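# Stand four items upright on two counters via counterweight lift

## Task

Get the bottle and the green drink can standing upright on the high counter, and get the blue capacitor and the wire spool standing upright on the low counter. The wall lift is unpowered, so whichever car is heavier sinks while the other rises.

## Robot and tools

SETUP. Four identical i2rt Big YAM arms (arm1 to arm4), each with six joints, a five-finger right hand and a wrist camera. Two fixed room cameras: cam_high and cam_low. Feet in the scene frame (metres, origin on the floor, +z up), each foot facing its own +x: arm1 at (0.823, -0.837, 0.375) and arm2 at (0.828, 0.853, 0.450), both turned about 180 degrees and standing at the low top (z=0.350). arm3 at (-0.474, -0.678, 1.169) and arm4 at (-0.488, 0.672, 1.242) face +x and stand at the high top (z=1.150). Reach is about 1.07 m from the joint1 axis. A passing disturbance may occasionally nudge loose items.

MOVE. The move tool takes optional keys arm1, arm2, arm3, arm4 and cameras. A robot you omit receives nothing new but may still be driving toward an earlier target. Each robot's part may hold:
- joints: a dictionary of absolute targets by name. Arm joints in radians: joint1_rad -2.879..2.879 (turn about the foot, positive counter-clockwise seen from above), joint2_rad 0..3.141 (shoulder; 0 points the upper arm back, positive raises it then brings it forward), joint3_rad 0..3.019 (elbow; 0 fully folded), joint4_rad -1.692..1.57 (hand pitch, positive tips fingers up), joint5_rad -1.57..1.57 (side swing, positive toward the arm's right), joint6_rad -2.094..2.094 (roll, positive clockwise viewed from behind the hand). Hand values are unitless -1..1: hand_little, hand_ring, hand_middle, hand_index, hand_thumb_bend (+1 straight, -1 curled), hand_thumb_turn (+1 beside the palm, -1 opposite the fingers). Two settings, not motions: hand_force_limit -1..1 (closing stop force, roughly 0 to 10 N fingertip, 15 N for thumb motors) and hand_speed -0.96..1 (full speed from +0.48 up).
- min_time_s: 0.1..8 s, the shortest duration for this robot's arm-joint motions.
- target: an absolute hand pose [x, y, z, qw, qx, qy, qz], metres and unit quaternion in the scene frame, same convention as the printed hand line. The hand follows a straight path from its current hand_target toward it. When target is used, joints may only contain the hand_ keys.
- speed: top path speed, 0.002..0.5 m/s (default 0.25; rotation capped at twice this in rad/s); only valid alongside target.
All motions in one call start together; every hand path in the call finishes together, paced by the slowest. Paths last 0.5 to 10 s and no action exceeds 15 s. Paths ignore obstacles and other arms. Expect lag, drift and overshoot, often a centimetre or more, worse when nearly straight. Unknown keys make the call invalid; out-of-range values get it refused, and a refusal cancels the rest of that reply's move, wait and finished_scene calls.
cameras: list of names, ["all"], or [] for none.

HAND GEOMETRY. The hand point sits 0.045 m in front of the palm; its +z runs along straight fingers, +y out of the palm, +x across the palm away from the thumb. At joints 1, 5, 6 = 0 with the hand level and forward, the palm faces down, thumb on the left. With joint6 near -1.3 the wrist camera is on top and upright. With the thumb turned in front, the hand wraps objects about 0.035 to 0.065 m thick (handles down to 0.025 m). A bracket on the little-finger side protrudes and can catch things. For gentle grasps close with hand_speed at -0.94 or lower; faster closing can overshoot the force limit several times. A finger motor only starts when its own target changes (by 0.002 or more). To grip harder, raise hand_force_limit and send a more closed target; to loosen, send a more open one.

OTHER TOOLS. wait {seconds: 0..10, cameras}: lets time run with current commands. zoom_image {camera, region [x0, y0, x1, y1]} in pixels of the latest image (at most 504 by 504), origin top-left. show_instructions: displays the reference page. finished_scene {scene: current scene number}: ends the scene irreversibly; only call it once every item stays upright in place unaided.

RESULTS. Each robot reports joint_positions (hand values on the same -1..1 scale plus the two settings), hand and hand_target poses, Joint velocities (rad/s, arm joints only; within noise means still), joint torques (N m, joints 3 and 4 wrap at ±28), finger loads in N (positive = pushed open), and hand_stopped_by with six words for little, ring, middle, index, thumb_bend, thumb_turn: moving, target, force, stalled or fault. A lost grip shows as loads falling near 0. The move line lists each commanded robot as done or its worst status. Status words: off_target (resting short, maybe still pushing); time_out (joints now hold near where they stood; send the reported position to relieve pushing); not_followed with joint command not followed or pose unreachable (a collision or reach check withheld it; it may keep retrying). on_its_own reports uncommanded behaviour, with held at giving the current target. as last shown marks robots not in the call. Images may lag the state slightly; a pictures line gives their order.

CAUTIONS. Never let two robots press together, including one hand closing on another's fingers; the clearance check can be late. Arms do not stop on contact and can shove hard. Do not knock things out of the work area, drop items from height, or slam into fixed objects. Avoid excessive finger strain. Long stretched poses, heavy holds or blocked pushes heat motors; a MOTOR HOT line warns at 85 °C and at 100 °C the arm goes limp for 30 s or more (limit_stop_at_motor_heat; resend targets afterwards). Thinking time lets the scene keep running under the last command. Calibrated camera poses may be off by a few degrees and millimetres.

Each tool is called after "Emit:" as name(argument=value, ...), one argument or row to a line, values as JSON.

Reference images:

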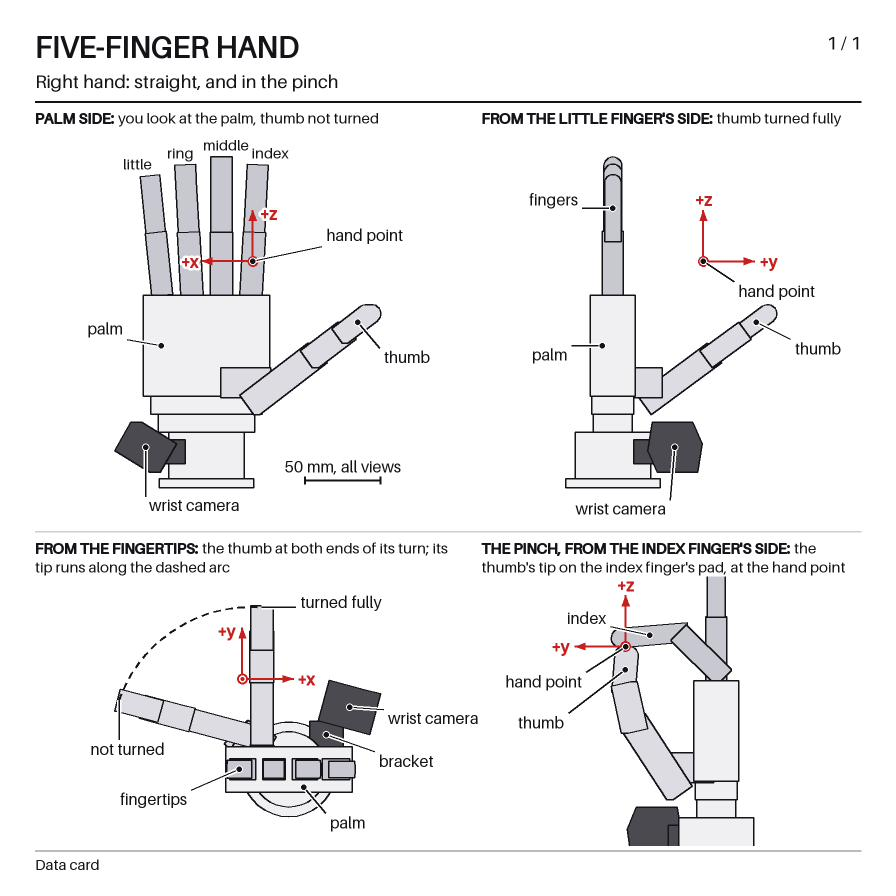

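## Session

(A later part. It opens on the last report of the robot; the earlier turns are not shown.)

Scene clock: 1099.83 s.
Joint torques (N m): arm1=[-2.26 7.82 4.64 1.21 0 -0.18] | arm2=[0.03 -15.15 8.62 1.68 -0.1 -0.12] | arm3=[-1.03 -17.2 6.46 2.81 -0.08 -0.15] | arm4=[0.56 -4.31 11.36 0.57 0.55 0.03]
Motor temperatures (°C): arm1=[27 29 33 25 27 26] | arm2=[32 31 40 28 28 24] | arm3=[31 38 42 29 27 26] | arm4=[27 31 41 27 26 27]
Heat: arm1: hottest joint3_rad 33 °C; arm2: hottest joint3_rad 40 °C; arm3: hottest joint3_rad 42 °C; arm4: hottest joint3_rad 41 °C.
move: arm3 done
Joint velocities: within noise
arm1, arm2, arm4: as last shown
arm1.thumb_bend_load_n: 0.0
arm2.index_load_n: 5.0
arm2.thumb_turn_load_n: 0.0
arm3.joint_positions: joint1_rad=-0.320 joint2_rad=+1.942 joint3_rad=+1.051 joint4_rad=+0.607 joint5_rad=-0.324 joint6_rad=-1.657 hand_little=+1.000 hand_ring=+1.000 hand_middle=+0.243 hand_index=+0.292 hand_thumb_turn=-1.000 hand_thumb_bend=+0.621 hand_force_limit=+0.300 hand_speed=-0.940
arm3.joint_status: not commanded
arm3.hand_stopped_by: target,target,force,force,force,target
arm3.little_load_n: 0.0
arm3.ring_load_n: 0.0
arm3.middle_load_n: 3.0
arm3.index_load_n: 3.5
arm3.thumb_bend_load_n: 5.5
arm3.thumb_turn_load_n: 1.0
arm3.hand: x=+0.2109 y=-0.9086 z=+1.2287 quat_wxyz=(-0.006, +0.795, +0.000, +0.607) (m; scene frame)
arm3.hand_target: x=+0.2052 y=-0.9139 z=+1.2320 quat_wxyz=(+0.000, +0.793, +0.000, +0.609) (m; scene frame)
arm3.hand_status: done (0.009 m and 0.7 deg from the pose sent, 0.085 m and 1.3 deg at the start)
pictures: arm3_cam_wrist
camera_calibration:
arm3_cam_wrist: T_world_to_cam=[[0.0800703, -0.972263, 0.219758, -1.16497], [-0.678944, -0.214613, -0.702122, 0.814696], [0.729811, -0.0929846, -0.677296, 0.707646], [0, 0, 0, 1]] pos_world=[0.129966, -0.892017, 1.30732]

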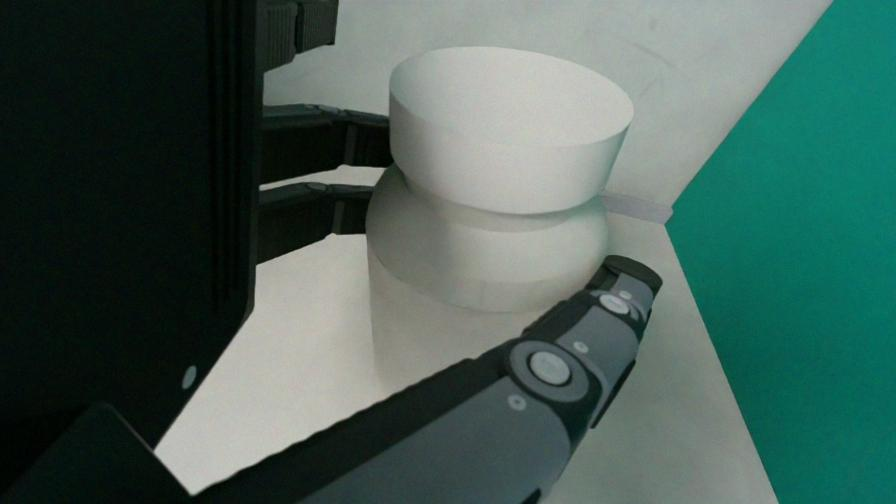

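Emit:
move(
  arm3={"joints": {"hand_index": 1.0, "hand_middle": 1.0, "hand_thumb_bend": 1.0, "hand_speed": -0.7}},
  cameras=["arm3_cam_wrist"],
)

Scene clock: 1106.17 s.
Joint torques (N m): arm1=[-2.2 7.82 4.63 1.21 0 -0.19] | arm2=[0.32 -15.21 8.64 1.7 -0.1 -0.11] | arm3=[-0.38 -16.79 7.32 2.74 -0.07 -0.17] | arm4=[0.73 -4.84 11.18 0.57 0.56 0.02]
Motor temperatures (°C): arm1=[27 29 33 25 27 26] | arm2=[32 31 40 28 28 24] | arm3=[31 38 42 29 27 26] | arm4=[27 31 41 27 26 27]
Heat: arm1: hottest joint3_rad 33 °C; arm2: hottest joint3_rad 40 °C; arm3: hottest joint3_rad 42 °C; arm4: hottest joint3_rad 41 °C.
move: arm3 done
Joint velocities: within noise
arm1, arm2, arm4: as last shown
arm2.middle_load_n: 7.5
arm3.joint_positions: joint1_rad=-0.327 joint2_rad=+1.942 joint3_rad=+1.040 joint4_rad=+0.607 joint5_rad=-0.324 joint6_rad=-1.657 hand_little=+1.000 hand_ring=+1.000 hand_middle=+1.000 hand_index=+1.000 hand_thumb_turn=-1.000 hand_thumb_bend=+1.000 hand_force_limit=+0.300 hand_speed=-0.700
arm3.joint_status: all done
arm3.hand_stopped_by: target,target,target,target,target,target
arm3.little_load_n: 0.0
arm3.ring_load_n: 0.0
arm3.middle_load_n: 0.0
arm3.index_load_n: 0.0
arm3.thumb_bend_load_n: 0.0
arm3.thumb_turn_load_n: 0.0
arm3.hand: x=+0.2053 y=-0.9114 z=+1.2232 quat_wxyz=(-0.005, +0.798, -0.003, +0.602) (m; scene frame)
arm3.hand_target: x=+0.2051 y=-0.9140 z=+1.2318 quat_wxyz=(+0.000, +0.793, +0.000, +0.609) (m; scene frame)
arm3.hand_status: not commanded
pictures: arm3_cam_wrist
camera_calibration:
arm3_cam_wrist: T_world_to_cam=[[0.0765837, -0.973427, 0.21581, -1.16145], [-0.687534, -0.208314, -0.695631, 0.805948], [0.722103, -0.0951028, -0.685218, 0.717062], [0, 0, 0, 1]] pos_world=[0.125272, -0.894505, 1.30264]

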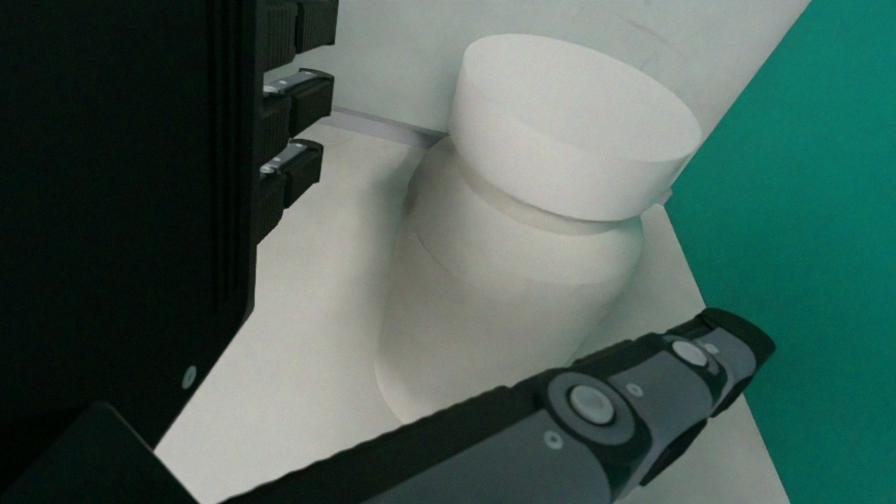

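Emit:
move(
  arm3={"target": [0.215, -0.935, 1.224, 0, 0.79336, 0, 0.60876], "speed": 0.05},
  cameras=["arm3_cam_wrist"],
)

Scene clock: 1123.13 s.
Joint torques (N m): arm1=[-2.2 7.82 4.63 1.2 0 -0.18] | arm2=[0.09 -15.09 8.59 1.69 -0.1 -0.12] | arm3=[-0.5 -13.68 10.92 2.26 -0.17 -0.17] | arm4=[0.5 -4.42 11.34 0.55 0.56 0.05]
Motor temperatures (°C): arm1=[27 29 33 25 27 26] | arm2=[32 31 40 28 28 24] | arm3=[31 38 42 29 27 26] | arm4=[27 31 41 27 26 27]
Heat: arm1: hottest joint3_rad 33 °C; arm2: hottest joint3_rad 40 °C; arm3: hottest joint3_rad 42 °C; arm4: hottest joint3_rad 41 °C.
move: arm3 off_target
Joint velocities: within noise
arm1, arm2, arm4: as last shown
arm1.thumb_turn_load_n: 0.5
arm2.middle_load_n: 8.0
arm2.index_load_n: 5.5
arm3.joint_positions: joint1_rad=-0.357 joint2_rad=+1.942 joint3_rad=+1.050 joint4_rad=+0.607 joint5_rad=-0.351 joint6_rad=-1.664 hand_little=+1.000 hand_ring=+1.000 hand_middle=+1.000 hand_index=+1.000 hand_thumb_turn=-1.000 hand_thumb_bend=+1.000 hand_force_limit=+0.300 hand_speed=-0.700
arm3.joint_status: not commanded
arm3.hand_stopped_by: target,target,target,target,target,target
arm3.little_load_n: 0.0
arm3.ring_load_n: 0.0
arm3.middle_load_n: 0.0
arm3.index_load_n: 0.0
arm3.thumb_bend_load_n: 0.0
arm3.thumb_turn_load_n: 0.5
arm3.hand: x=+0.2035 y=-0.9280 z=+1.2281 quat_wxyz=(-0.003, +0.795, -0.003, +0.607) (m; scene frame)
arm3.hand_target: x=+0.2142 y=-0.9348 z=+1.2242 quat_wxyz=(+0.000, +0.793, +0.000, +0.609) (m; scene frame)
arm3.hand_status: off_target (0.014 m and 0.6 deg from the pose sent, 0.026 m and 1.1 deg at the start)
pictures: arm3_cam_wrist
camera_calibration:
arm3_cam_wrist: T_world_to_cam=[[0.0721761, -0.973053, 0.218992, -1.18124], [-0.680072, -0.208622, -0.702836, 0.811677], [0.729584, -0.0982027, -0.676804, 0.705455], [0, 0, 0, 1]] pos_world=[0.122568, -0.9108, 1.30661]

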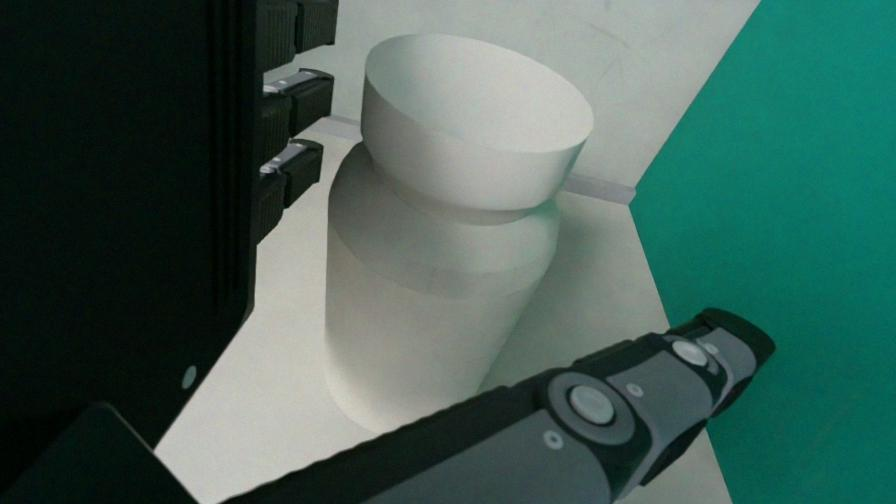

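Emit:
move(
  arm3={"target": [0.228, -0.937, 1.213, 0, 0.79336, 0, 0.60876], "speed": 0.05},
)

Emit:
move(
  arm3={"joints": {"hand_index": -1.0, "hand_middle": -1.0, "hand_thumb_bend": -1.0, "hand_force_limit": 0.3, "hand_speed": -0.92}},
  cameras=["arm3_cam_wrist"],
)

Scene clock: 1129.70 s.
Joint torques (N m): arm1=[-2.26 7.82 4.64 1.2 0 -0.18] | arm2=[0.15 -15.15 8.62 1.74 -0.1 -0.12] | arm3=[0.26 -14.45 10.85 2.58 0.05 -0.17] | arm4=[0.67 -4.54 11.37 0.49 0.57 0.05]
Motor temperatures (°C): arm1=[27 29 33 25 27 26] | arm2=[32 31 40 28 28 24] | arm3=[31 38 42 29 27 26] | arm4=[27 31 42 27 26 27]
Heat: arm1: hottest joint3_rad 33 °C; arm2: hottest joint3_rad 40 °C; arm3: hottest joint3_rad 42 °C; arm4: hottest joint3_rad 42 °C.
move: arm3 off_target
Joint velocities: within noise
arm1, arm4: as last shown
arm2.joint_positions: joint1_rad=-0.019 joint2_rad=+2.239 joint3_rad=+1.193 joint4_rad=+0.765 joint5_rad=+0.046 joint6_rad=-1.571 hand_little=+1.000 hand_ring=+1.000 hand_middle=+0.083 hand_index=+0.248 hand_thumb_turn=-1.000 hand_thumb_bend=+0.634 hand_force_limit=+0.600 hand_speed=-0.920
arm2.joint_status: not commanded
arm2.hand_stopped_by: target,target,force,force,force,target
arm2.little_load_n: 0.0
arm2.ring_load_n: 0.0
arm2.middle_load_n: 7.5
arm2.index_load_n: 5.0
arm2.thumb_bend_load_n: 17.5
arm2.thumb_turn_load_n: -0.5
arm2.hand: x=+0.0781 y=+0.8820 z=+0.3986 quat_wxyz=(+0.600, +0.003, -0.800, +0.003) (m; scene frame)
arm2.hand_target: x=+0.0623 y=+0.8895 z=+0.4063 quat_wxyz=(+0.609, +0.000, -0.793, +0.000) (m; scene frame)
arm2.hand_status: not commanded
arm3.joint_positions: joint1_rad=-0.357 joint2_rad=+1.988 joint3_rad=+1.089 joint4_rad=+0.607 joint5_rad=-0.351 joint6_rad=-1.664 hand_little=+1.000 hand_ring=+1.000 hand_middle=+1.000 hand_index=+1.000 hand_thumb_turn=-1.000 hand_thumb_bend=+1.000 hand_force_limit=+0.300 hand_speed=-0.700
arm3.joint_status: not commanded
arm3.hand_stopped_by: target,target,target,target,target,target
arm3.little_load_n: 0.0
arm3.ring_load_n: 0.0
arm3.middle_load_n: 0.0
arm3.index_load_n: 0.0
arm3.thumb_bend_load_n: 0.0
arm3.thumb_turn_load_n: 0.0
arm3.hand: x=+0.2150 y=-0.9324 z=+1.2152 quat_wxyz=(-0.004, +0.797, -0.004, +0.605) (m; scene frame)
arm3.hand_target: x=+0.2272 y=-0.9368 z=+1.2130 quat_wxyz=(+0.000, +0.793, +0.000, +0.609) (m; scene frame)
arm3.hand_status: off_target (0.014 m and 0.9 deg from the pose sent, 0.030 m and 0.6 deg at the start)
arm4.thumb_turn_load_n: 0.5
pictures: none

Scene clock: 1137.93 s.
Joint torques (N m): arm1=[-2.26 7.77 4.63 1.21 0 -0.18] | arm2=[0.21 -15.15 8.59 1.69 -0.1 -0.11] | arm3=[-0.15 -14.62 10.21 2.59 0.06 -0.15] | arm4=[0.21 -4.54 11.25 0.55 0.53 0.02]
Motor temperatures (°C): arm1=[27 29 33 25 27 26] | arm2=[32 31 40 28 28 24] | arm3=[31 38 42 29 27 26] | arm4=[27 31 42 27 26 27]
Heat: arm1: hottest joint3_rad 33 °C; arm2: hottest joint3_rad 40 °C; arm3: hottest joint3_rad 42 °C; arm4: hottest joint3_rad 42 °C.
move: arm3 off_target
Joint velocities: within noise
arm1, arm2, arm4: as last shown
arm2.middle_load_n: 8.0
arm2.thumb_turn_load_n: 0.0
arm3.joint_positions: joint1_rad=-0.356 joint2_rad=+1.988 joint3_rad=+1.098 joint4_rad=+0.607 joint5_rad=-0.351 joint6_rad=-1.664 hand_little=+1.000 hand_ring=+1.000 hand_middle=+0.158 hand_index=+0.247 hand_thumb_turn=-1.000 hand_thumb_bend=+0.570 hand_force_limit=+0.300 hand_speed=-0.920
arm3.joint_status: hand_middle off_target (ended at +0.158, target -1.000); hand_index off_target (ended at +0.247, target -1.000); hand_thumb_bend off_target (ended at +0.570, target -1.000); the others done
arm3.hand_stopped_by: target,target,force,force,force,target
arm3.little_load_n: 0.0
arm3.ring_load_n: 0.0
arm3.middle_load_n: 6.5
arm3.index_load_n: 3.0
arm3.thumb_bend_load_n: 9.5
arm3.thumb_turn_load_n: 1.0
arm3.hand: x=+0.2184 y=-0.9334 z=+1.2196 quat_wxyz=(-0.003, +0.794, -0.003, +0.608) (m; scene frame)
arm3.hand_target: x=+0.2273 y=-0.9367 z=+1.2132 quat_wxyz=(+0.000, +0.793, +0.000, +0.609) (m; scene frame)
arm3.hand_status: not commanded
arm4.thumb_turn_load_n: 0.0
pictures: arm3_cam_wrist
camera_calibration:
arm3_cam_wrist: T_world_to_cam=[[0.072043, -0.972852, 0.219929, -1.18667], [-0.678506, -0.209421, -0.704111, 0.815205], [0.731054, -0.0984966, -0.675173, 0.685647], [0, 0, 0, 1]] pos_world=[0.137367, -0.9162, 1.29791]

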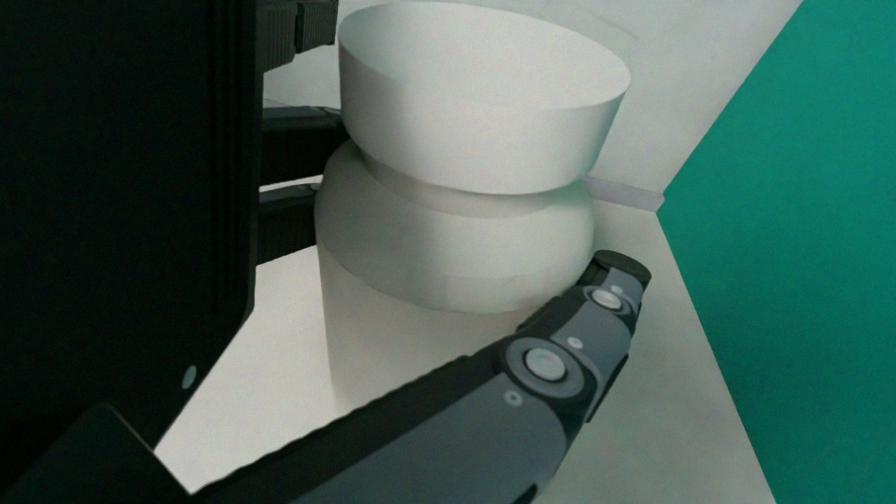

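Emit:
move(
  arm3={"target": [0.205, -0.936, 1.30, 0, 0.79336, 0, 0.60876], "speed": 0.07},
  cameras=["arm3_cam_wrist"],
)

Scene clock: 1143.23 s.
Joint torques (N m): arm1=[-2.26 7.82 4.64 1.2 0 -0.19] | arm2=[0.15 -15.09 8.59 1.76 -0.09 -0.11] | arm3=[-0.67 -17.2 8.5 1.77 -0.14 -0.19] | arm4=[0.73 -4.66 11.34 0.54 0.54 0.03]
Motor temperatures (°C): arm1=[27 29 33 25 27 26] | arm2=[32 31 40 28 28 24] | arm3=[31 38 42 29 27 26] | arm4=[27 31 42 27 26 27]
Heat: arm1: hottest joint3_rad 33 °C; arm2: hottest joint3_rad 40 °C; arm3: hottest joint3_rad 42 °C; arm4: hottest joint3_rad 42 °C.
move: arm3 done
Joint velocities: within noise
arm1.joint_positions: joint1_rad=+0.924 joint2_rad=+0.606 joint3_rad=+1.984 joint4_rad=-1.291 joint5_rad=-0.002 joint6_rad=-1.388 hand_little=+1.000 hand_ring=+1.000 hand_middle=+1.000 hand_index=+1.000 hand_thumb_turn=-1.000 hand_thumb_bend=+1.000 hand_force_limit=+0.300 hand_speed=-0.600
arm1.joint_status: not commanded
arm1.hand_stopped_by: target,target,target,target,target,target
arm1.little_load_n: 0.0
arm1.ring_load_n: 0.0
arm1.middle_load_n: 0.0
arm1.index_load_n: 0.0
arm1.thumb_bend_load_n: 0.0
arm1.thumb_turn_load_n: 0.0
arm1.hand: x=+0.7096 y=-0.8691 z=+1.1325 quat_wxyz=(-0.636, -0.219, +0.642, -0.368) (m; scene frame)
arm1.hand_target: x=+0.7150 y=-0.8596 z=+1.1365 quat_wxyz=(-0.645, -0.215, +0.638, -0.360) (m; scene frame)
arm1.hand_status: not commanded
arm2: as last shown
arm2.middle_load_n: 7.5
arm2.thumb_turn_load_n: -0.5
arm3.joint_positions: joint1_rad=-0.362 joint2_rad=+1.825 joint3_rad=+1.098 joint4_rad=+0.446 joint5_rad=-0.359 joint6_rad=-1.666 hand_little=+1.000 hand_ring=+1.000 hand_middle=+0.157 hand_index=+0.247 hand_thumb_turn=-1.000 hand_thumb_bend=+0.567 hand_force_limit=+0.300 hand_speed=-0.920
arm3.joint_status: not commanded
arm3.hand_stopped_by: target,target,force,force,force,target
arm3.little_load_n: 0.0
arm3.ring_load_n: 0.0
arm3.middle_load_n: 0.0
arm3.index_load_n: 0.0
arm3.thumb_bend_load_n: 0.0
arm3.thumb_turn_load_n: 0.0
arm3.hand: x=+0.2087 y=-0.9324 z=+1.2941 quat_wxyz=(-0.004, +0.793, -0.002, +0.609) (m; scene frame)
arm3.hand_target: x=+0.2051 y=-0.9360 z=+1.2999 quat_wxyz=(+0.000, +0.793, +0.000, +0.609) (m; scene frame)
arm3.hand_status: done (0.008 m and 0.5 deg from the pose sent, 0.082 m and 0.5 deg at the start)
arm4.joint_positions: joint1_rad=+1.391 joint2_rad=+1.241 joint3_rad=+0.420 joint4_rad=-0.303 joint5_rad=+1.271 joint6_rad=-0.512 hand_little=+1.000 hand_ring=+1.000 hand_middle=+1.000 hand_index=+1.000 hand_thumb_turn=-1.000 hand_thumb_bend=+1.000 hand_force_limit=+0.600 hand_speed=-0.500
arm4.joint_status: not commanded
arm4.hand_stopped_by: target,target,target,target,target,target
arm4.little_load_n: 0.5
arm4.ring_load_n: 0.0
arm4.middle_load_n: 0.0
arm4.index_load_n: 0.0
arm4.thumb_bend_load_n: 0.0
arm4.thumb_turn_load_n: 0.5
arm4.hand: x=-0.2716 y=+0.8604 z=+1.3298 quat_wxyz=(+0.018, +0.794, +0.013, +0.608) (m; scene frame)
arm4.hand_target: x=-0.2704 y=+0.8793 z=+1.3403 quat_wxyz=(+0.000, +0.793, +0.000, +0.609) (m; scene frame)
arm4.hand_status: not commanded
pictures: arm3_cam_wrist
camera_calibration:
arm3_cam_wrist: T_world_to_cam=[[0.0740121, -0.972462, 0.220998, -1.20288], [-0.676116, -0.21183, -0.705688, 0.860618], [0.733069, -0.0971908, -0.673175, 0.741323], [0, 0, 0, 1]] pos_world=[0.127465, -0.915405, 1.3722]

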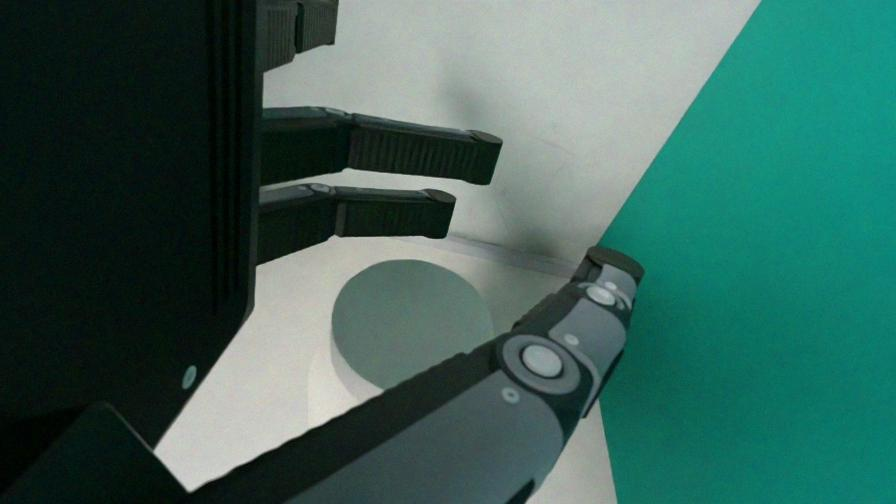

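Emit:
move(
  arm3={"joints": {"hand_index": 1.0, "hand_middle": 1.0, "hand_thumb_bend": 1.0, "hand_speed": 0.0}},
)

Emit:
move(
  arm3={"target": [0.223, -0.936, 1.204, 0, 0.79336, 0, 0.60876], "speed": 0.08},
  cameras=["arm3_cam_wrist"],
)

Scene clock: 1197.60 s.
Joint torques (N m): arm1=[-2.26 7.82 4.63 1.2 0 -0.19] | arm2=[0.15 -15.09 8.55 1.73 -0.1 -0.12] | arm3=[-0.62 -17.08 8.57 1.78 -0.15 -0.16] | arm4=[0.26 -4.25 11.28 0.55 0.57 0.03]
Motor temperatures (°C): arm1=[27 29 33 25 27 26] | arm2=[32 32 41 28 28 24] | arm3=[31 38 40 29 27 26] | arm4=[27 31 42 27 26 27]
Heat: arm1: hottest joint3_rad 33 °C; arm2: hottest joint3_rad 41 °C; arm3: hottest joint3_rad 40 °C; arm4: hottest joint3_rad 42 °C.
move: arm3 done
Joint velocities: within noise
arm1, arm2, arm4: as last shown
arm1.thumb_turn_load_n: 0.5
arm2.thumb_turn_load_n: 0.0
arm3.joint_positions: joint1_rad=-0.362 joint2_rad=+1.825 joint3_rad=+1.098 joint4_rad=+0.446 joint5_rad=-0.360 joint6_rad=-1.667 hand_little=+1.000 hand_ring=+1.000 hand_middle=+1.000 hand_index=+1.000 hand_thumb_turn=-1.000 hand_thumb_bend=+1.000 hand_force_limit=+0.300 hand_speed=+0.000
arm3.joint_status: all done
arm3.hand_stopped_by: target,target,target,target,target,target
arm3.little_load_n: 0.0
arm3.ring_load_n: 0.0
arm3.middle_load_n: 0.0
arm3.index_load_n: 0.0
arm3.thumb_bend_load_n: 0.0
arm3.thumb_turn_load_n: 0.0
arm3.hand: x=+0.2088 y=-0.9323 z=+1.2941 quat_wxyz=(-0.004, +0.793, -0.001, +0.609) (m; scene frame)
arm3.hand_target: x=+0.2051 y=-0.9360 z=+1.2999 quat_wxyz=(+0.000, +0.793, +0.000, +0.609) (m; scene frame)
arm3.hand_status: not commanded
arm4.little_load_n: 0.0
arm4.thumb_turn_load_n: 0.0
pictures: none

Scene clock: 1199.57 s.
Joint torques (N m): arm1=[-2.2 7.82 4.64 1.22 0 -0.18] | arm2=[0.21 -15.15 8.62 1.74 -0.1 -0.11] | arm3=[0.26 -15.03 9.16 3.19 0.08 -0.12] | arm4=[0.5 -4.72 11.26 0.57 0.56 0.04]
Motor temperatures (°C): arm1=[27 29 33 25 27 26] | arm2=[32 32 41 28 28 24] | arm3=[31 38 40 29 27 26] | arm4=[27 31 42 27 26 27]
Heat: arm1: hottest joint3_rad 33 °C; arm2: hottest joint3_rad 41 °C; arm3: hottest joint3_rad 40 °C; arm4: hottest joint3_rad 42 °C.
move: arm3 done
Joint velocities: within noise
arm1, arm2, arm4: as last shown
arm1.thumb_turn_load_n: 0.0
arm2.middle_load_n: 8.0
arm2.thumb_bend_load_n: 17.0
arm3.joint_positions: joint1_rad=-0.362 joint2_rad=+2.003 joint3_rad=+1.093 joint4_rad=+0.621 joint5_rad=-0.353 joint6_rad=-1.667 hand_little=+1.000 hand_ring=+1.000 hand_middle=+1.000 hand_index=+1.000 hand_thumb_turn=-1.000 hand_thumb_bend=+1.000 hand_force_limit=+0.300 hand_speed=+0.000
arm3.joint_status: not commanded
arm3.hand_stopped_by: target,target,target,target,target,target
arm3.little_load_n: 0.0
arm3.ring_load_n: 0.0
arm3.middle_load_n: 0.0
arm3.index_load_n: 0.0
arm3.thumb_bend_load_n: 0.0
arm3.thumb_turn_load_n: 0.5
arm3.hand: x=+0.2154 y=-0.9360 z=+1.2100 quat_wxyz=(-0.003, +0.796, -0.004, +0.605) (m; scene frame)
arm3.hand_target: x=+0.2226 y=-0.9358 z=+1.2039 quat_wxyz=(+0.000, +0.794, +0.000, +0.609) (m; scene frame)
arm3.hand_status: done (0.010 m and 0.7 deg from the pose sent, 0.091 m and 0.4 deg at the start)
arm4.thumb_turn_load_n: 0.5
pictures: arm3_cam_wrist
camera_calibration:
arm3_cam_wrist: T_world_to_cam=[[0.0711248, -0.973051, 0.219348, -1.18613], [-0.683315, -0.207731, -0.699949, 0.80338], [0.726651, -0.1001, -0.679675, 0.686098], [0, 0, 0, 1]] pos_world=[0.134771, -0.918595, 1.28882]

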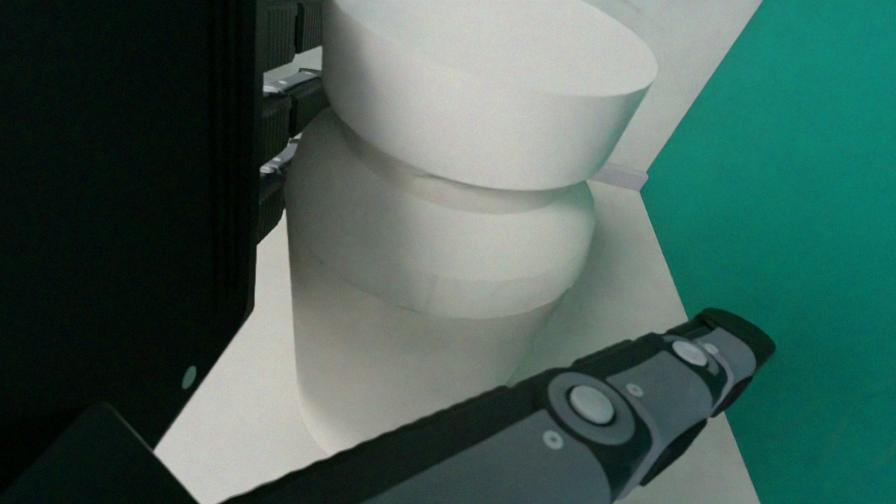

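Emit:
move(
  arm3={"joints": {"hand_thumb_bend": -1.0, "hand_force_limit": -0.6, "hand_speed": -0.93}},
)

Emit:
move(
  arm3={"joints": {"hand_index": -1.0, "hand_middle": -1.0, "hand_thumb_bend": -0.98, "hand_force_limit": 0.6, "hand_speed": -0.92}},
  cameras=["arm3_cam_wrist"],
)

Scene clock: 1213.60 s.
Joint torques (N m): arm1=[-2.26 7.88 4.63 1.2 0 -0.18] | arm2=[0.15 -15.21 8.58 1.7 -0.1 -0.11] | arm3=[0.15 -14.92 9.14 3.06 0.02 -0.12] | arm4=[0.15 -4.31 11.32 0.57 0.56 0.03]
Motor temperatures (°C): arm1=[27 29 33 25 27 26] | arm2=[31 32 41 28 28 24] | arm3=[31 39 39 29 27 26] | arm4=[27 31 42 27 26 27]
Heat: arm1: hottest joint3_rad 33 °C; arm2: hottest joint3_rad 41 °C; arm3: hottest joint2_rad 39 °C; arm4: hottest joint3_rad 42 °C.
move: arm3 off_target
Joint velocities: within noise
arm1, arm2, arm4: as last shown
arm2.middle_load_n: 7.5
arm2.thumb_bend_load_n: 17.5
arm3.joint_positions: joint1_rad=-0.362 joint2_rad=+2.003 joint3_rad=+1.093 joint4_rad=+0.626 joint5_rad=-0.352 joint6_rad=-1.667 hand_little=+1.000 hand_ring=+1.000 hand_middle=+1.000 hand_index=+1.000 hand_thumb_turn=-1.000 hand_thumb_bend=+0.397 hand_force_limit=-0.600 hand_speed=-0.930
arm3.joint_status: hand_thumb_bend off_target (ended at +0.397, target -1.000); the others done
arm3.hand_stopped_by: target,target,target,target,force,target
arm3.little_load_n: 0.0
arm3.ring_load_n: 0.0
arm3.middle_load_n: 0.0
arm3.index_load_n: 0.0
arm3.thumb_bend_load_n: 3.0
arm3.thumb_turn_load_n: 1.0
arm3.hand: x=+0.2158 y=-0.9364 z=+1.2114 quat_wxyz=(-0.001, +0.794, -0.004, +0.607) (m; scene frame)
arm3.hand_target: x=+0.2226 y=-0.9358 z=+1.2039 quat_wxyz=(+0.000, +0.794, +0.000, +0.609) (m; scene frame)
arm3.hand_status: not commanded
arm4.little_load_n: 0.5
pictures: none

Scene clock: 1221.77 s.
Joint torques (N m): arm1=[-2.2 7.82 4.63 1.2 0 -0.18] | arm2=[0.21 -15.09 8.57 1.69 -0.1 -0.12] | arm3=[0.15 -14.74 9.07 2.91 -0.04 -0.11] | arm4=[0.26 -4.84 11.32 0.5 0.55 0.04]
Motor temperatures (°C): arm1=[27 29 33 25 27 26] | arm2=[31 32 41 28 28 24] | arm3=[31 39 39 29 27 26] | arm4=[27 31 42 27 26 27]
Heat: arm1: hottest joint3_rad 33 °C; arm2: hottest joint3_rad 41 °C; arm3: hottest joint2_rad 39 °C; arm4: hottest joint3_rad 42 °C.
move: arm3 off_target
Joint velocities: within noise
arm1, arm2, arm4: as last shown
arm2.index_load_n: 5.5
arm3.joint_positions: joint1_rad=-0.362 joint2_rad=+2.003 joint3_rad=+1.093 joint4_rad=+0.628 joint5_rad=-0.351 joint6_rad=-1.669 hand_little=+1.000 hand_ring=+1.000 hand_middle=+0.360 hand_index=+0.524 hand_thumb_turn=-1.000 hand_thumb_bend=+0.309 hand_force_limit=+0.600 hand_speed=-0.920
arm3.joint_status: hand_middle off_target (ended at +0.360, target -1.000); hand_index off_target (ended at +0.524, target -1.000); hand_thumb_bend off_target (ended at +0.309, target -0.980); the others done
arm3.hand_stopped_by: target,target,force,force,force,target
arm3.little_load_n: 0.0
arm3.ring_load_n: 0.0
arm3.middle_load_n: 8.0
arm3.index_load_n: 0.5
arm3.thumb_bend_load_n: 31.0
arm3.thumb_turn_load_n: 5.5
arm3.hand: x=+0.2160 y=-0.9368 z=+1.2121 quat_wxyz=(+0.000, +0.794, -0.003, +0.608) (m; scene frame)
arm3.hand_target: x=+0.2226 y=-0.9358 z=+1.2040 quat_wxyz=(+0.000, +0.793, +0.000, +0.609) (m; scene frame)
arm3.hand_status: not commanded
arm4.little_load_n: 0.0
arm4.thumb_turn_load_n: 0.0
pictures: arm3_cam_wrist
camera_calibration:
arm3_cam_wrist: T_world_to_cam=[[0.0681395, -0.971841, 0.225571, -1.19316], [-0.678807, -0.210856, -0.703393, 0.805408], [0.731149, -0.10519, -0.67406, 0.674486], [0, 0, 0, 1]] pos_world=[0.134869, -0.918789, 1.2903]

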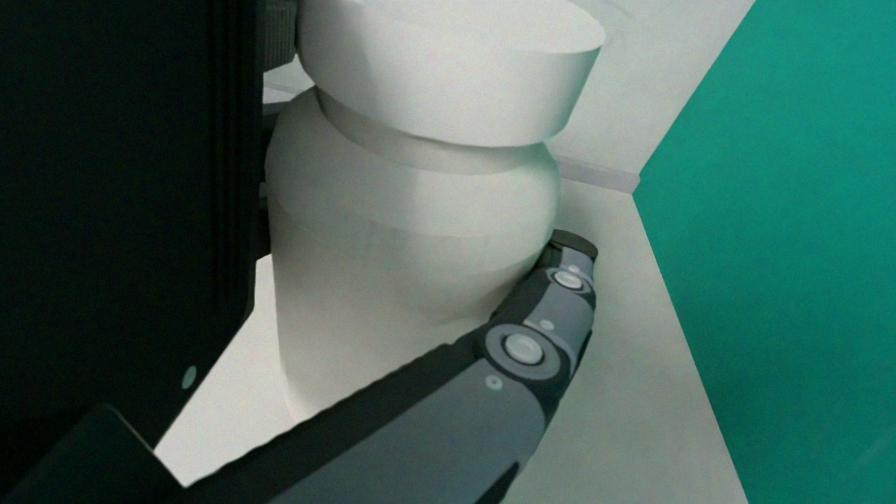

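Emit:
move(
  arm3={"joints": {"hand_thumb_bend": 0.335, "hand_index": -0.97, "hand_force_limit": 0.2, "hand_speed": -0.93}},
  cameras=["arm3_cam_wrist"],
)

Scene clock: 1227.00 s.
Joint torques (N m): arm1=[-2.2 7.77 4.63 1.2 0 -0.19] | arm2=[0.21 -15.27 8.57 1.73 -0.1 -0.11] | arm3=[0.44 -14.21 9.07 2.88 -0.02 -0.11] | arm4=[0.73 -4.48 11.32 0.59 0.56 0.04]
Motor temperatures (°C): arm1=[27 29 33 25 27 26] | arm2=[31 32 41 28 28 24] | arm3=[31 39 39 29 27 26] | arm4=[27 31 42 27 26 27]
Heat: arm1: hottest joint3_rad 33 °C; arm2: hottest joint3_rad 41 °C; arm3: hottest joint2_rad 39 °C; arm4: hottest joint3_rad 42 °C.
move: arm3 off_target
Joint velocities: within noise
arm1, arm2, arm4: as last shown
arm2.middle_load_n: 8.0
arm2.index_load_n: 5.0
arm2.thumb_turn_load_n: -0.5
arm3.joint_positions: joint1_rad=-0.361 joint2_rad=+2.003 joint3_rad=+1.093 joint4_rad=+0.628 joint5_rad=-0.351 joint6_rad=-1.669 hand_little=+1.000 hand_ring=+1.000 hand_middle=+0.359 hand_index=+0.434 hand_thumb_turn=-1.000 hand_thumb_bend=+0.346 hand_force_limit=+0.200 hand_speed=-0.930
arm3.joint_status: hand_index off_target (ended at +0.434, target -0.970); the others done
arm3.hand_stopped_by: target,target,force,force,force,target
arm3.little_load_n: 0.0
arm3.ring_load_n: 0.0
arm3.middle_load_n: 1.5
arm3.index_load_n: 6.5
arm3.thumb_bend_load_n: 22.5
arm3.thumb_turn_load_n: -2.0
arm3.hand: x=+0.2160 y=-0.9365 z=+1.2118 quat_wxyz=(+0.000, +0.794, -0.003, +0.608) (m; scene frame)
arm3.hand_target: x=+0.2226 y=-0.9357 z=+1.2040 quat_wxyz=(+0.000, +0.793, +0.000, +0.609) (m; scene frame)
arm3.hand_status: not commanded
pictures: arm3_cam_wrist
camera_calibration:
arm3_cam_wrist: T_world_to_cam=[[0.0686359, -0.971843, 0.225411, -1.19277], [-0.678982, -0.211047, -0.703166, 0.804864], [0.730939, -0.104788, -0.67435, 0.675004], [0, 0, 0, 1]] pos_world=[0.134969, -0.91859, 1.29001]

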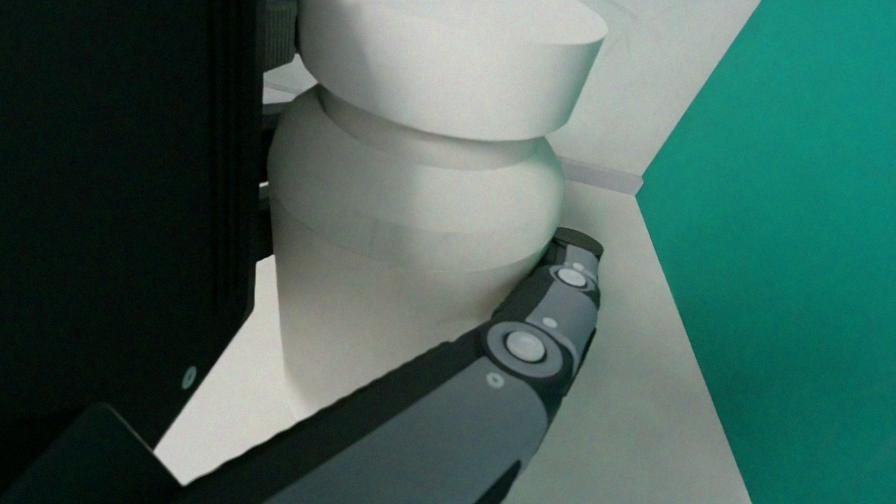

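Emit:
move(
  arm3={"joints": {"hand_thumb_bend": 0.37, "hand_speed": -0.93}},
)

Emit:
move(
  arm3={"joints": {"hand_middle": -0.97, "hand_index": -0.96, "hand_force_limit": 0.3, "hand_speed": -0.93}},
)

Emit:
move(
  arm3={"target": [0.205, -0.936, 1.255, 0, 0.79336, 0, 0.60876], "speed": 0.06},
  cameras=["arm3_cam_wrist"],
)

Scene clock: 1234.77 s.
Joint torques (N m): arm1=[-2.26 7.82 4.64 1.21 0 -0.18] | arm2=[0.15 -14.97 8.62 1.72 -0.11 -0.11] | arm3=[0.26 -14.51 9.1 2.91 0.01 -0.09] | arm4=[0.26 -4.37 11.28 0.55 0.56 0.05]
Motor temperatures (°C): arm1=[27 29 33 25 27 26] | arm2=[31 32 41 28 28 24] | arm3=[31 39 39 29 27 26] | arm4=[27 31 42 27 26 27]
Heat: arm1: hottest joint3_rad 33 °C; arm2: hottest joint3_rad 41 °C; arm3: hottest joint2_rad 39 °C; arm4: hottest joint3_rad 42 °C.
move: arm3 done
Joint velocities: within noise
arm1, arm4: as last shown
arm2.joint_positions: joint1_rad=-0.019 joint2_rad=+2.239 joint3_rad=+1.193 joint4_rad=+0.765 joint5_rad=+0.046 joint6_rad=-1.571 hand_little=+1.000 hand_ring=+1.000 hand_middle=+0.083 hand_index=+0.248 hand_thumb_turn=-1.000 hand_thumb_bend=+0.634 hand_force_limit=+0.600 hand_speed=-0.920
arm2.joint_status: not commanded
arm2.hand_stopped_by: target,target,force,force,force,target
arm2.little_load_n: 0.0
arm2.ring_load_n: 0.0
arm2.middle_load_n: 8.0
arm2.index_load_n: 5.0
arm2.thumb_bend_load_n: 17.5
arm2.thumb_turn_load_n: 0.0
arm2.hand: x=+0.0781 y=+0.8820 z=+0.3986 quat_wxyz=(+0.600, +0.003, -0.800, +0.003) (m; scene frame)
arm2.hand_target: x=+0.0623 y=+0.8895 z=+0.4063 quat_wxyz=(+0.609, +0.000, -0.793, +0.000) (m; scene frame)
arm2.hand_status: not commanded
arm3.joint_positions: joint1_rad=-0.361 joint2_rad=+2.003 joint3_rad=+1.093 joint4_rad=+0.628 joint5_rad=-0.351 joint6_rad=-1.669 hand_little=+1.000 hand_ring=+1.000 hand_middle=+0.359 hand_index=+0.434 hand_thumb_turn=-1.000 hand_thumb_bend=+0.375 hand_force_limit=+0.200 hand_speed=-0.930
arm3.joint_status: all done
arm3.hand_stopped_by: target,target,force,force,force,target
arm3.little_load_n: 0.0
arm3.ring_load_n: 0.0
arm3.middle_load_n: 0.5
arm3.index_load_n: 4.5
arm3.thumb_bend_load_n: 14.0
arm3.thumb_turn_load_n: -2.0
arm3.hand: x=+0.2160 y=-0.9365 z=+1.2118 quat_wxyz=(+0.000, +0.794, -0.003, +0.608) (m; scene frame)
arm3.hand_target: x=+0.2226 y=-0.9357 z=+1.2040 quat_wxyz=(+0.000, +0.793, +0.000, +0.609) (m; scene frame)
arm3.hand_status: not commanded
arm4.thumb_turn_load_n: 0.5
pictures: none

Scene clock: 1235.63 s.
Joint torques (N m): arm1=[-2.2 7.82 4.64 1.18 0 -0.19] | arm2=[0.09 -15.09 8.57 1.72 -0.11 -0.12] | arm3=[0.5 -14.68 9.16 2.77 -0.02 -0.11] | arm4=[0.44 -4.48 11.3 0.59 0.57 0.02]
Motor temperatures (°C): arm1=[27 29 33 25 27 26] | arm2=[31 32 41 28 28 24] | arm3=[31 39 39 29 27 26] | arm4=[27 31 42 27 26 27]
Heat: arm1: hottest joint3_rad 33 °C; arm2: hottest joint3_rad 41 °C; arm3: hottest joint2_rad 39 °C; arm4: hottest joint3_rad 42 °C.
move: arm3 off_target
Joint velocities: within noise
arm1, arm2, arm4: as last shown
arm1.thumb_turn_load_n: 0.5
arm2.middle_load_n: 7.5
arm2.index_load_n: 5.5
arm2.thumb_turn_load_n: -0.5
arm3.joint_positions: joint1_rad=-0.361 joint2_rad=+2.003 joint3_rad=+1.093 joint4_rad=+0.628 joint5_rad=-0.351 joint6_rad=-1.669 hand_little=+1.000 hand_ring=+1.000 hand_middle=+0.263 hand_index=+0.404 hand_thumb_turn=-1.000 hand_thumb_bend=+0.377 hand_force_limit=+0.300 hand_speed=-0.930
arm3.joint_status: hand_middle off_target (ended at +0.263, target -0.970); hand_index off_target (ended at +0.404, target -0.960); the others done
arm3.hand_stopped_by: target,target,force,force,force,target
arm3.little_load_n: 0.0
arm3.ring_load_n: 0.0
arm3.middle_load_n: 7.0
arm3.index_load_n: 2.0
arm3.thumb_bend_load_n: 20.5
arm3.thumb_turn_load_n: 2.0
arm3.hand: x=+0.2160 y=-0.9365 z=+1.2118 quat_wxyz=(+0.000, +0.794, -0.003, +0.608) (m; scene frame)
arm3.hand_target: x=+0.2226 y=-0.9357 z=+1.2040 quat_wxyz=(+0.000, +0.793, +0.000, +0.609) (m; scene frame)
arm3.hand_status: not commanded
pictures: none

Scene clock: 1237.27 s.
Joint torques (N m): arm1=[-2.14 7.82 4.63 1.21 0 -0.18] | arm2=[0.21 -15.09 8.59 1.74 -0.1 -0.11] | arm3=[-0.44 -18.26 8.03 2.22 -0.18 -0.15] | arm4=[0.79 -4.66 11.3 0.5 0.57 0.02]
Motor temperatures (°C): arm1=[27 29 33 25 27 26] | arm2=[31 32 41 28 28 24] | arm3=[31 39 39 29 27 26] | arm4=[27 31 42 27 26 27]
Heat: arm1: hottest joint3_rad 33 °C; arm2: hottest joint3_rad 41 °C; arm3: hottest joint2_rad 39 °C; arm4: hottest joint3_rad 42 °C.
move: arm3 off_target
Joint velocities: within noise
arm1.joint_positions: joint1_rad=+0.924 joint2_rad=+0.606 joint3_rad=+1.984 joint4_rad=-1.291 joint5_rad=-0.002 joint6_rad=-1.388 hand_little=+1.000 hand_ring=+1.000 hand_middle=+1.000 hand_index=+1.000 hand_thumb_turn=-1.000 hand_thumb_bend=+1.000 hand_force_limit=+0.300 hand_speed=-0.600
arm1.joint_status: not commanded
arm1.hand_stopped_by: target,target,target,target,target,target
arm1.little_load_n: 0.0
arm1.ring_load_n: 0.0
arm1.middle_load_n: 0.0
arm1.index_load_n: 0.0
arm1.thumb_bend_load_n: 0.0
arm1.thumb_turn_load_n: 0.5
arm1.hand: x=+0.7096 y=-0.8691 z=+1.1325 quat_wxyz=(-0.636, -0.219, +0.642, -0.368) (m; scene frame)
arm1.hand_target: x=+0.7150 y=-0.8596 z=+1.1365 quat_wxyz=(-0.645, -0.215, +0.638, -0.360) (m; scene frame)
arm1.hand_status: not commanded
arm2: as last shown
arm2.index_load_n: 5.0
arm3.joint_positions: joint1_rad=-0.362 joint2_rad=+1.922 joint3_rad=+1.067 joint4_rad=+0.549 joint5_rad=-0.358 joint6_rad=-1.669 hand_little=+1.000 hand_ring=+1.000 hand_middle=+0.263 hand_index=+0.404 hand_thumb_turn=-1.000 hand_thumb_bend=+0.377 hand_force_limit=+0.300 hand_speed=-0.930
arm3.joint_status: not commanded
arm3.hand_stopped_by: target,target,force,force,force,target
arm3.little_load_n: 0.0
arm3.ring_load_n: 0.0
arm3.middle_load_n: 7.0
arm3.index_load_n: 2.0
arm3.thumb_bend_load_n: 20.5
arm3.thumb_turn_load_n: 2.0
arm3.hand: x=+0.2047 y=-0.9309 z=+1.2359 quat_wxyz=(-0.006, +0.800, -0.003, +0.599) (m; scene frame)
arm3.hand_target: x=+0.2050 y=-0.9360 z=+1.2547 quat_wxyz=(+0.000, +0.793, +0.000, +0.609) (m; scene frame)
arm3.hand_status: off_target (0.020 m and 1.6 deg from the pose sent, 0.045 m and 0.3 deg at the start)
arm4.joint_positions: joint1_rad=+1.391 joint2_rad=+1.241 joint3_rad=+0.420 joint4_rad=-0.303 joint5_rad=+1.271 joint6_rad=-0.512 hand_little=+1.000 hand_ring=+1.000 hand_middle=+1.000 hand_index=+1.000 hand_thumb_turn=-1.000 hand_thumb_bend=+1.000 hand_force_limit=+0.600 hand_speed=-0.500
arm4.joint_status: not commanded
arm4.hand_stopped_by: target,target,target,target,target,target
arm4.little_load_n: 0.0
arm4.ring_load_n: 0.0
arm4.middle_load_n: 0.0
arm4.index_load_n: 0.0
arm4.thumb_bend_load_n: 0.0
arm4.thumb_turn_load_n: 0.0
arm4.hand: x=-0.2716 y=+0.8604 z=+1.3298 quat_wxyz=(+0.018, +0.794, +0.013, +0.608) (m; scene frame)
arm4.hand_target: x=-0.2704 y=+0.8793 z=+1.3403 quat_wxyz=(+0.000, +0.793, +0.000, +0.609) (m; scene frame)
arm4.hand_status: not commanded
pictures: arm3_cam_wrist
camera_calibration:
arm3_cam_wrist: T_world_to_cam=[[0.0797968, -0.973671, 0.213535, -1.18126], [-0.692665, -0.208212, -0.690553, 0.805211], [0.716832, -0.0928045, -0.691042, 0.734798], [0, 0, 0, 1]] pos_world=[0.125275, -0.914309, 1.31606]

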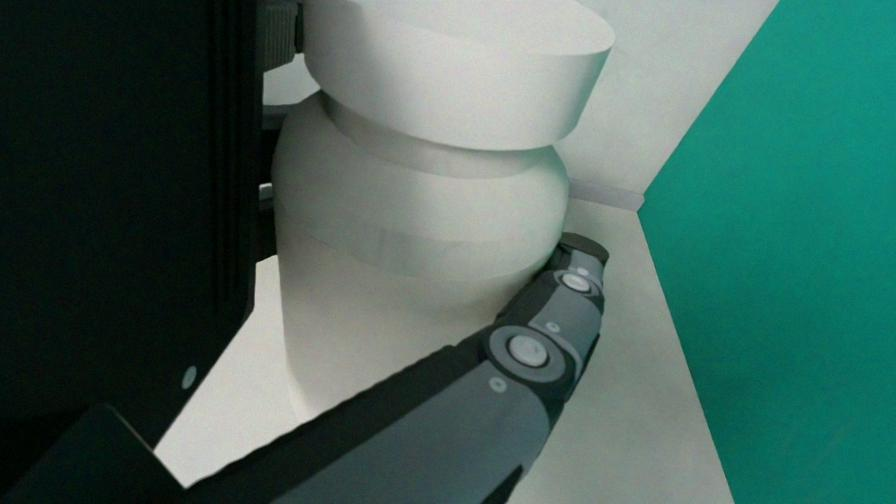

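Emit:
move(
  arm3={"target": [0.19, -0.934, 1.30, 0, 0.79336, 0, 0.60876], "speed": 0.08},
  cameras=["arm3_cam_wrist"],
)

Scene clock: 1242.00 s.
Joint torques (N m): arm1=[-2.2 7.94 4.66 1.2 0 -0.18] | arm2=[0.09 -14.97 8.61 1.73 -0.11 -0.12] | arm3=[-0.5 -17.32 8.81 2.13 -0.2 -0.16] | arm4=[0.44 -4.42 11.29 0.53 0.55 0.02]
Motor temperatures (°C): arm1=[27 29 33 25 27 26] | arm2=[31 32 41 28 28 24] | arm3=[31 39 40 29 27 26] | arm4=[27 31 42 27 26 27]
Heat: arm1: hottest joint3_rad 33 °C; arm2: hottest joint3_rad 41 °C; arm3: hottest joint3_rad 40 °C; arm4: hottest joint3_rad 42 °C.
move: arm3 off_target
Joint velocities: within noise
arm1, arm2, arm4: as last shown
arm1.thumb_turn_load_n: 0.0
arm2.middle_load_n: 8.0
arm2.index_load_n: 5.5
arm2.thumb_turn_load_n: 0.0
arm3.joint_positions: joint1_rad=-0.368 joint2_rad=+1.804 joint3_rad=+1.045 joint4_rad=+0.453 joint5_rad=-0.365 joint6_rad=-1.669 hand_little=+1.000 hand_ring=+1.000 hand_middle=+0.263 hand_index=+0.404 hand_thumb_turn=-1.000 hand_thumb_bend=+0.377 hand_force_limit=+0.300 hand_speed=-0.930
arm3.joint_status: not commanded
arm3.hand_stopped_by: target,target,force,force,force,target
arm3.little_load_n: 0.0
arm3.ring_load_n: 0.0
arm3.middle_load_n: 7.0
arm3.index_load_n: 2.0
arm3.thumb_bend_load_n: 20.5
arm3.thumb_turn_load_n: 2.0
arm3.hand: x=+0.1906 y=-0.9294 z=+1.2823 quat_wxyz=(-0.007, +0.800, -0.004, +0.600) (m; scene frame)
arm3.hand_target: x=+0.1901 y=-0.9339 z=+1.2999 quat_wxyz=(+0.000, +0.793, +0.000, +0.609) (m; scene frame)
arm3.hand_status: off_target (0.018 m and 1.5 deg from the pose sent, 0.066 m and 1.6 deg at the start)
arm4.thumb_bend_load_n: 0.5
arm4.thumb_turn_load_n: 0.5
pictures: arm3_cam_wrist
camera_calibration:
arm3_cam_wrist: T_world_to_cam=[[0.0787976, -0.974068, 0.212091, -1.18693], [-0.691829, -0.206612, -0.69187, 0.830801], [0.717749, -0.0922129, -0.690169, 0.776349], [0, 0, 0, 1]] pos_world=[0.111075, -0.912908, 1.36236]

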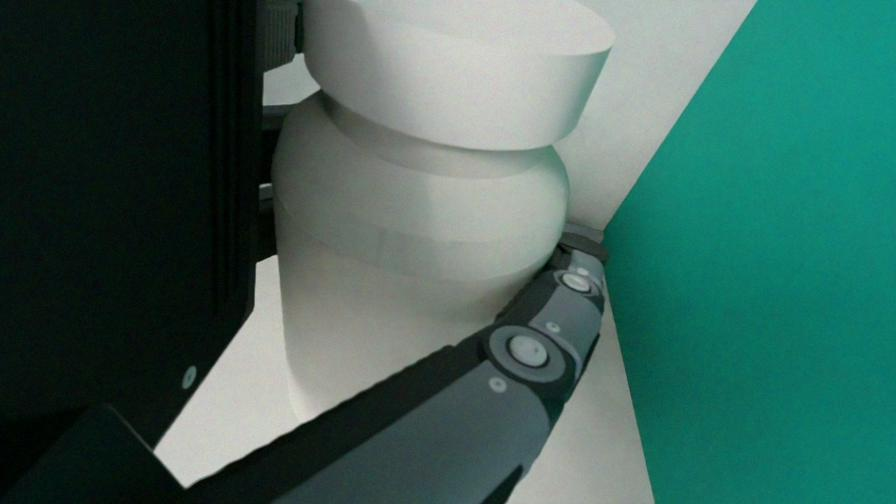

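Emit:
move(
  arm3={"target": [-0.17, -0.93, 1.36, 0, 0.79336, 0, 0.60876], "speed": 0.15},
)

Emit:
move(
  arm3={"target": [-0.22, -1.10, 1.30, 0.28107, 0.70371, -0.3663, 0.53997], "speed": 0.15},
  cameras=["arm3_cam_wrist", "cam_high", "cam_low"],
)

Scene clock: 1268.80 s.
Joint torques (N m): arm1=[-2.2 7.82 4.63 1.21 0 -0.18] | arm2=[-0.03 -15.03 8.58 1.73 -0.1 -0.12] | arm3=[-0.44 -3.66 11.17 1.62 -0.56 -0.24] | arm4=[0.56 -4.31 11.29 0.62 0.55 0.06]
Motor temperatures (°C): arm1=[27 29 33 25 27 26] | arm2=[31 32 41 28 28 24] | arm3=[31 39 41 29 27 26] | arm4=[27 31 42 27 26 27]
Heat: arm1: hottest joint3_rad 33 °C; arm2: hottest joint3_rad 41 °C; arm3: hottest joint3_rad 41 °C; arm4: hottest joint3_rad 42 °C.
move: arm3 off_target
Joint velocities: within noise
arm1, arm2, arm4: as last shown
arm1.thumb_turn_load_n: 0.5
arm2.thumb_bend_load_n: 17.0
arm3.joint_positions: joint1_rad=-0.978 joint2_rad=+0.826 joint3_rad=+0.400 joint4_rad=-0.055 joint5_rad=-0.935 joint6_rad=-1.935 hand_little=+1.000 hand_ring=+1.000 hand_middle=+0.263 hand_index=+0.404 hand_thumb_turn=-1.000 hand_thumb_bend=+0.377 hand_force_limit=+0.300 hand_speed=-0.930
arm3.joint_status: not commanded
arm3.hand_stopped_by: target,target,force,force,force,target
arm3.little_load_n: 0.0
arm3.ring_load_n: 0.0
arm3.middle_load_n: 7.0
arm3.index_load_n: 2.0
arm3.thumb_bend_load_n: 20.5
arm3.thumb_turn_load_n: 2.0
arm3.hand: x=-0.1698 y=-0.9269 z=+1.3466 quat_wxyz=(-0.013, +0.798, -0.011, +0.602) (m; scene frame)
arm3.hand_target: x=-0.1699 y=-0.9300 z=+1.3598 quat_wxyz=(+0.000, +0.793, +0.000, +0.609) (m; scene frame)
arm3.hand_status: off_target (0.014 m and 2.2 deg from the pose sent, 0.369 m and 1.6 deg at the start)
arm4.thumb_bend_load_n: 0.0
pictures: none

Scene clock: 1272.63 s.
Joint torques (N m): arm1=[-2.26 7.88 4.64 1.21 0 -0.19] | arm2=[0.09 -15.09 8.62 1.72 -0.09 -0.11] | arm3=[0.38 -6.07 12.25 3.78 0.25 -0.06] | arm4=[0.73 -4.54 11.32 0.51 0.56 0.01]
Motor temperatures (°C): arm1=[27 29 33 25 27 26] | arm2=[31 32 41 28 28 24] | arm3=[31 38 41 29 27 26] | arm4=[27 31 42 27 26 27]
Heat: arm1: hottest joint3_rad 33 °C; arm2: hottest joint3_rad 41 °C; arm3: hottest joint3_rad 41 °C; arm4: hottest joint3_rad 42 °C.
move: arm3 off_target
Joint velocities: within noise
arm1, arm2, arm4: as last shown
arm1.index_load_n: -0.5
arm1.thumb_turn_load_n: 0.0
arm2.middle_load_n: 7.5
arm2.index_load_n: 5.0
arm2.thumb_bend_load_n: 17.5
arm3.joint_positions: joint1_rad=-0.873 joint2_rad=+1.274 joint3_rad=+0.408 joint4_rad=+0.539 joint5_rad=+0.081 joint6_rad=-1.554 hand_little=+1.000 hand_ring=+1.000 hand_middle=+0.263 hand_index=+0.404 hand_thumb_turn=-1.000 hand_thumb_bend=+0.377 hand_force_limit=+0.300 hand_speed=-0.930
arm3.joint_status: not commanded
arm3.hand_stopped_by: target,target,force,force,force,target
arm3.little_load_n: 0.0
arm3.ring_load_n: 0.0
arm3.middle_load_n: 7.0
arm3.index_load_n: 2.0
arm3.thumb_bend_load_n: 21.0
arm3.thumb_turn_load_n: 2.0
arm3.hand: x=-0.2375 y=-1.0827 z=+1.2755 quat_wxyz=(+0.272, +0.721, -0.374, +0.515) (m; scene frame)
arm3.hand_target: x=-0.2211 y=-1.0981 z=+1.3007 quat_wxyz=(+0.281, +0.704, -0.366, +0.540) (m; scene frame)
arm3.hand_status: off_target (0.035 m and 3.7 deg from the pose sent, 0.186 m and 54.9 deg at the start)
arm4.middle_load_n: -0.5
pictures: arm3_cam_wrist, cam_high, cam_low
camera_calibration:
arm3_cam_wrist: T_world_to_cam=[[-0.745313, -0.62559, 0.230536, -1.14299], [-0.593482, 0.464968, -0.656951, 1.20417], [0.30379, -0.626452, -0.717822, 0.423308], [0, 0, 0, 1]] pos_world=[-0.265827, -1.00976, 1.35844]

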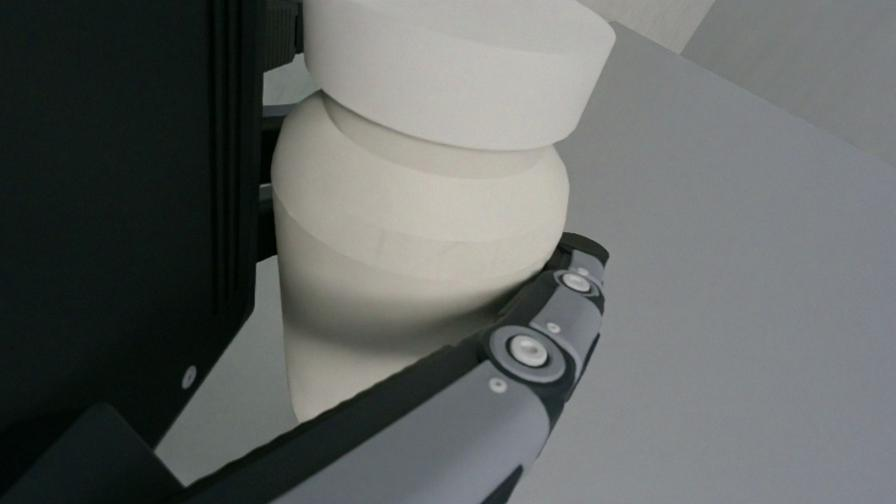

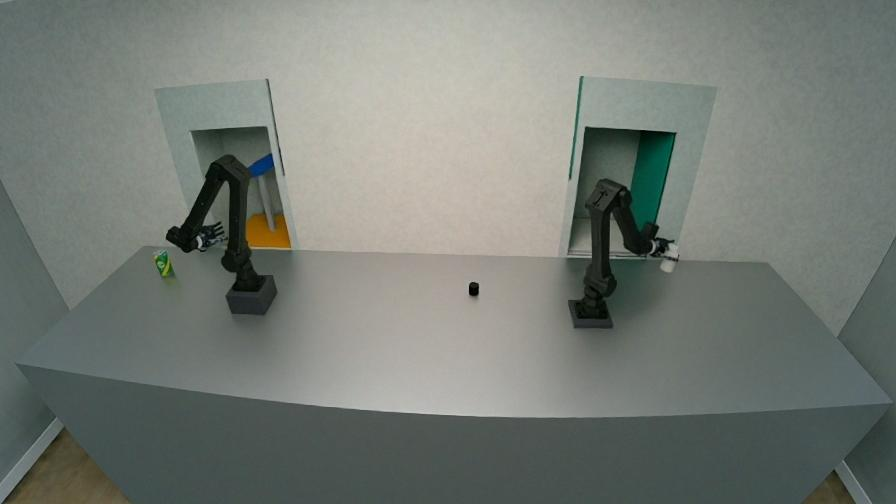

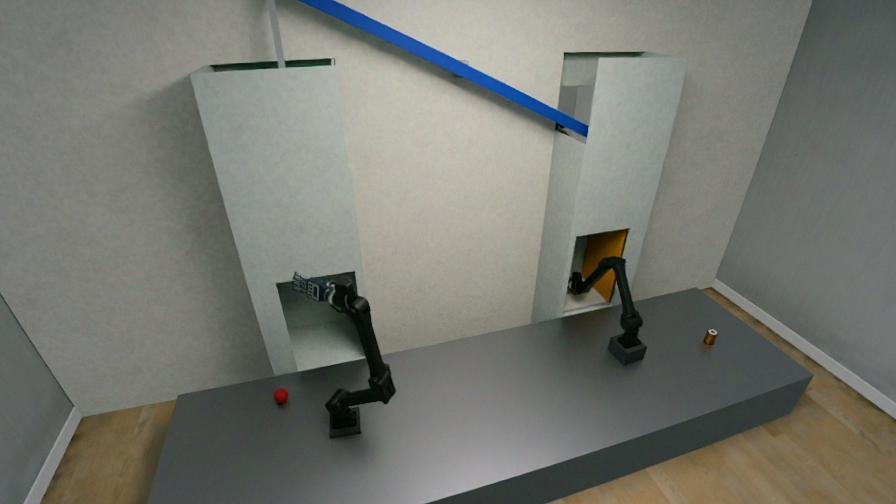

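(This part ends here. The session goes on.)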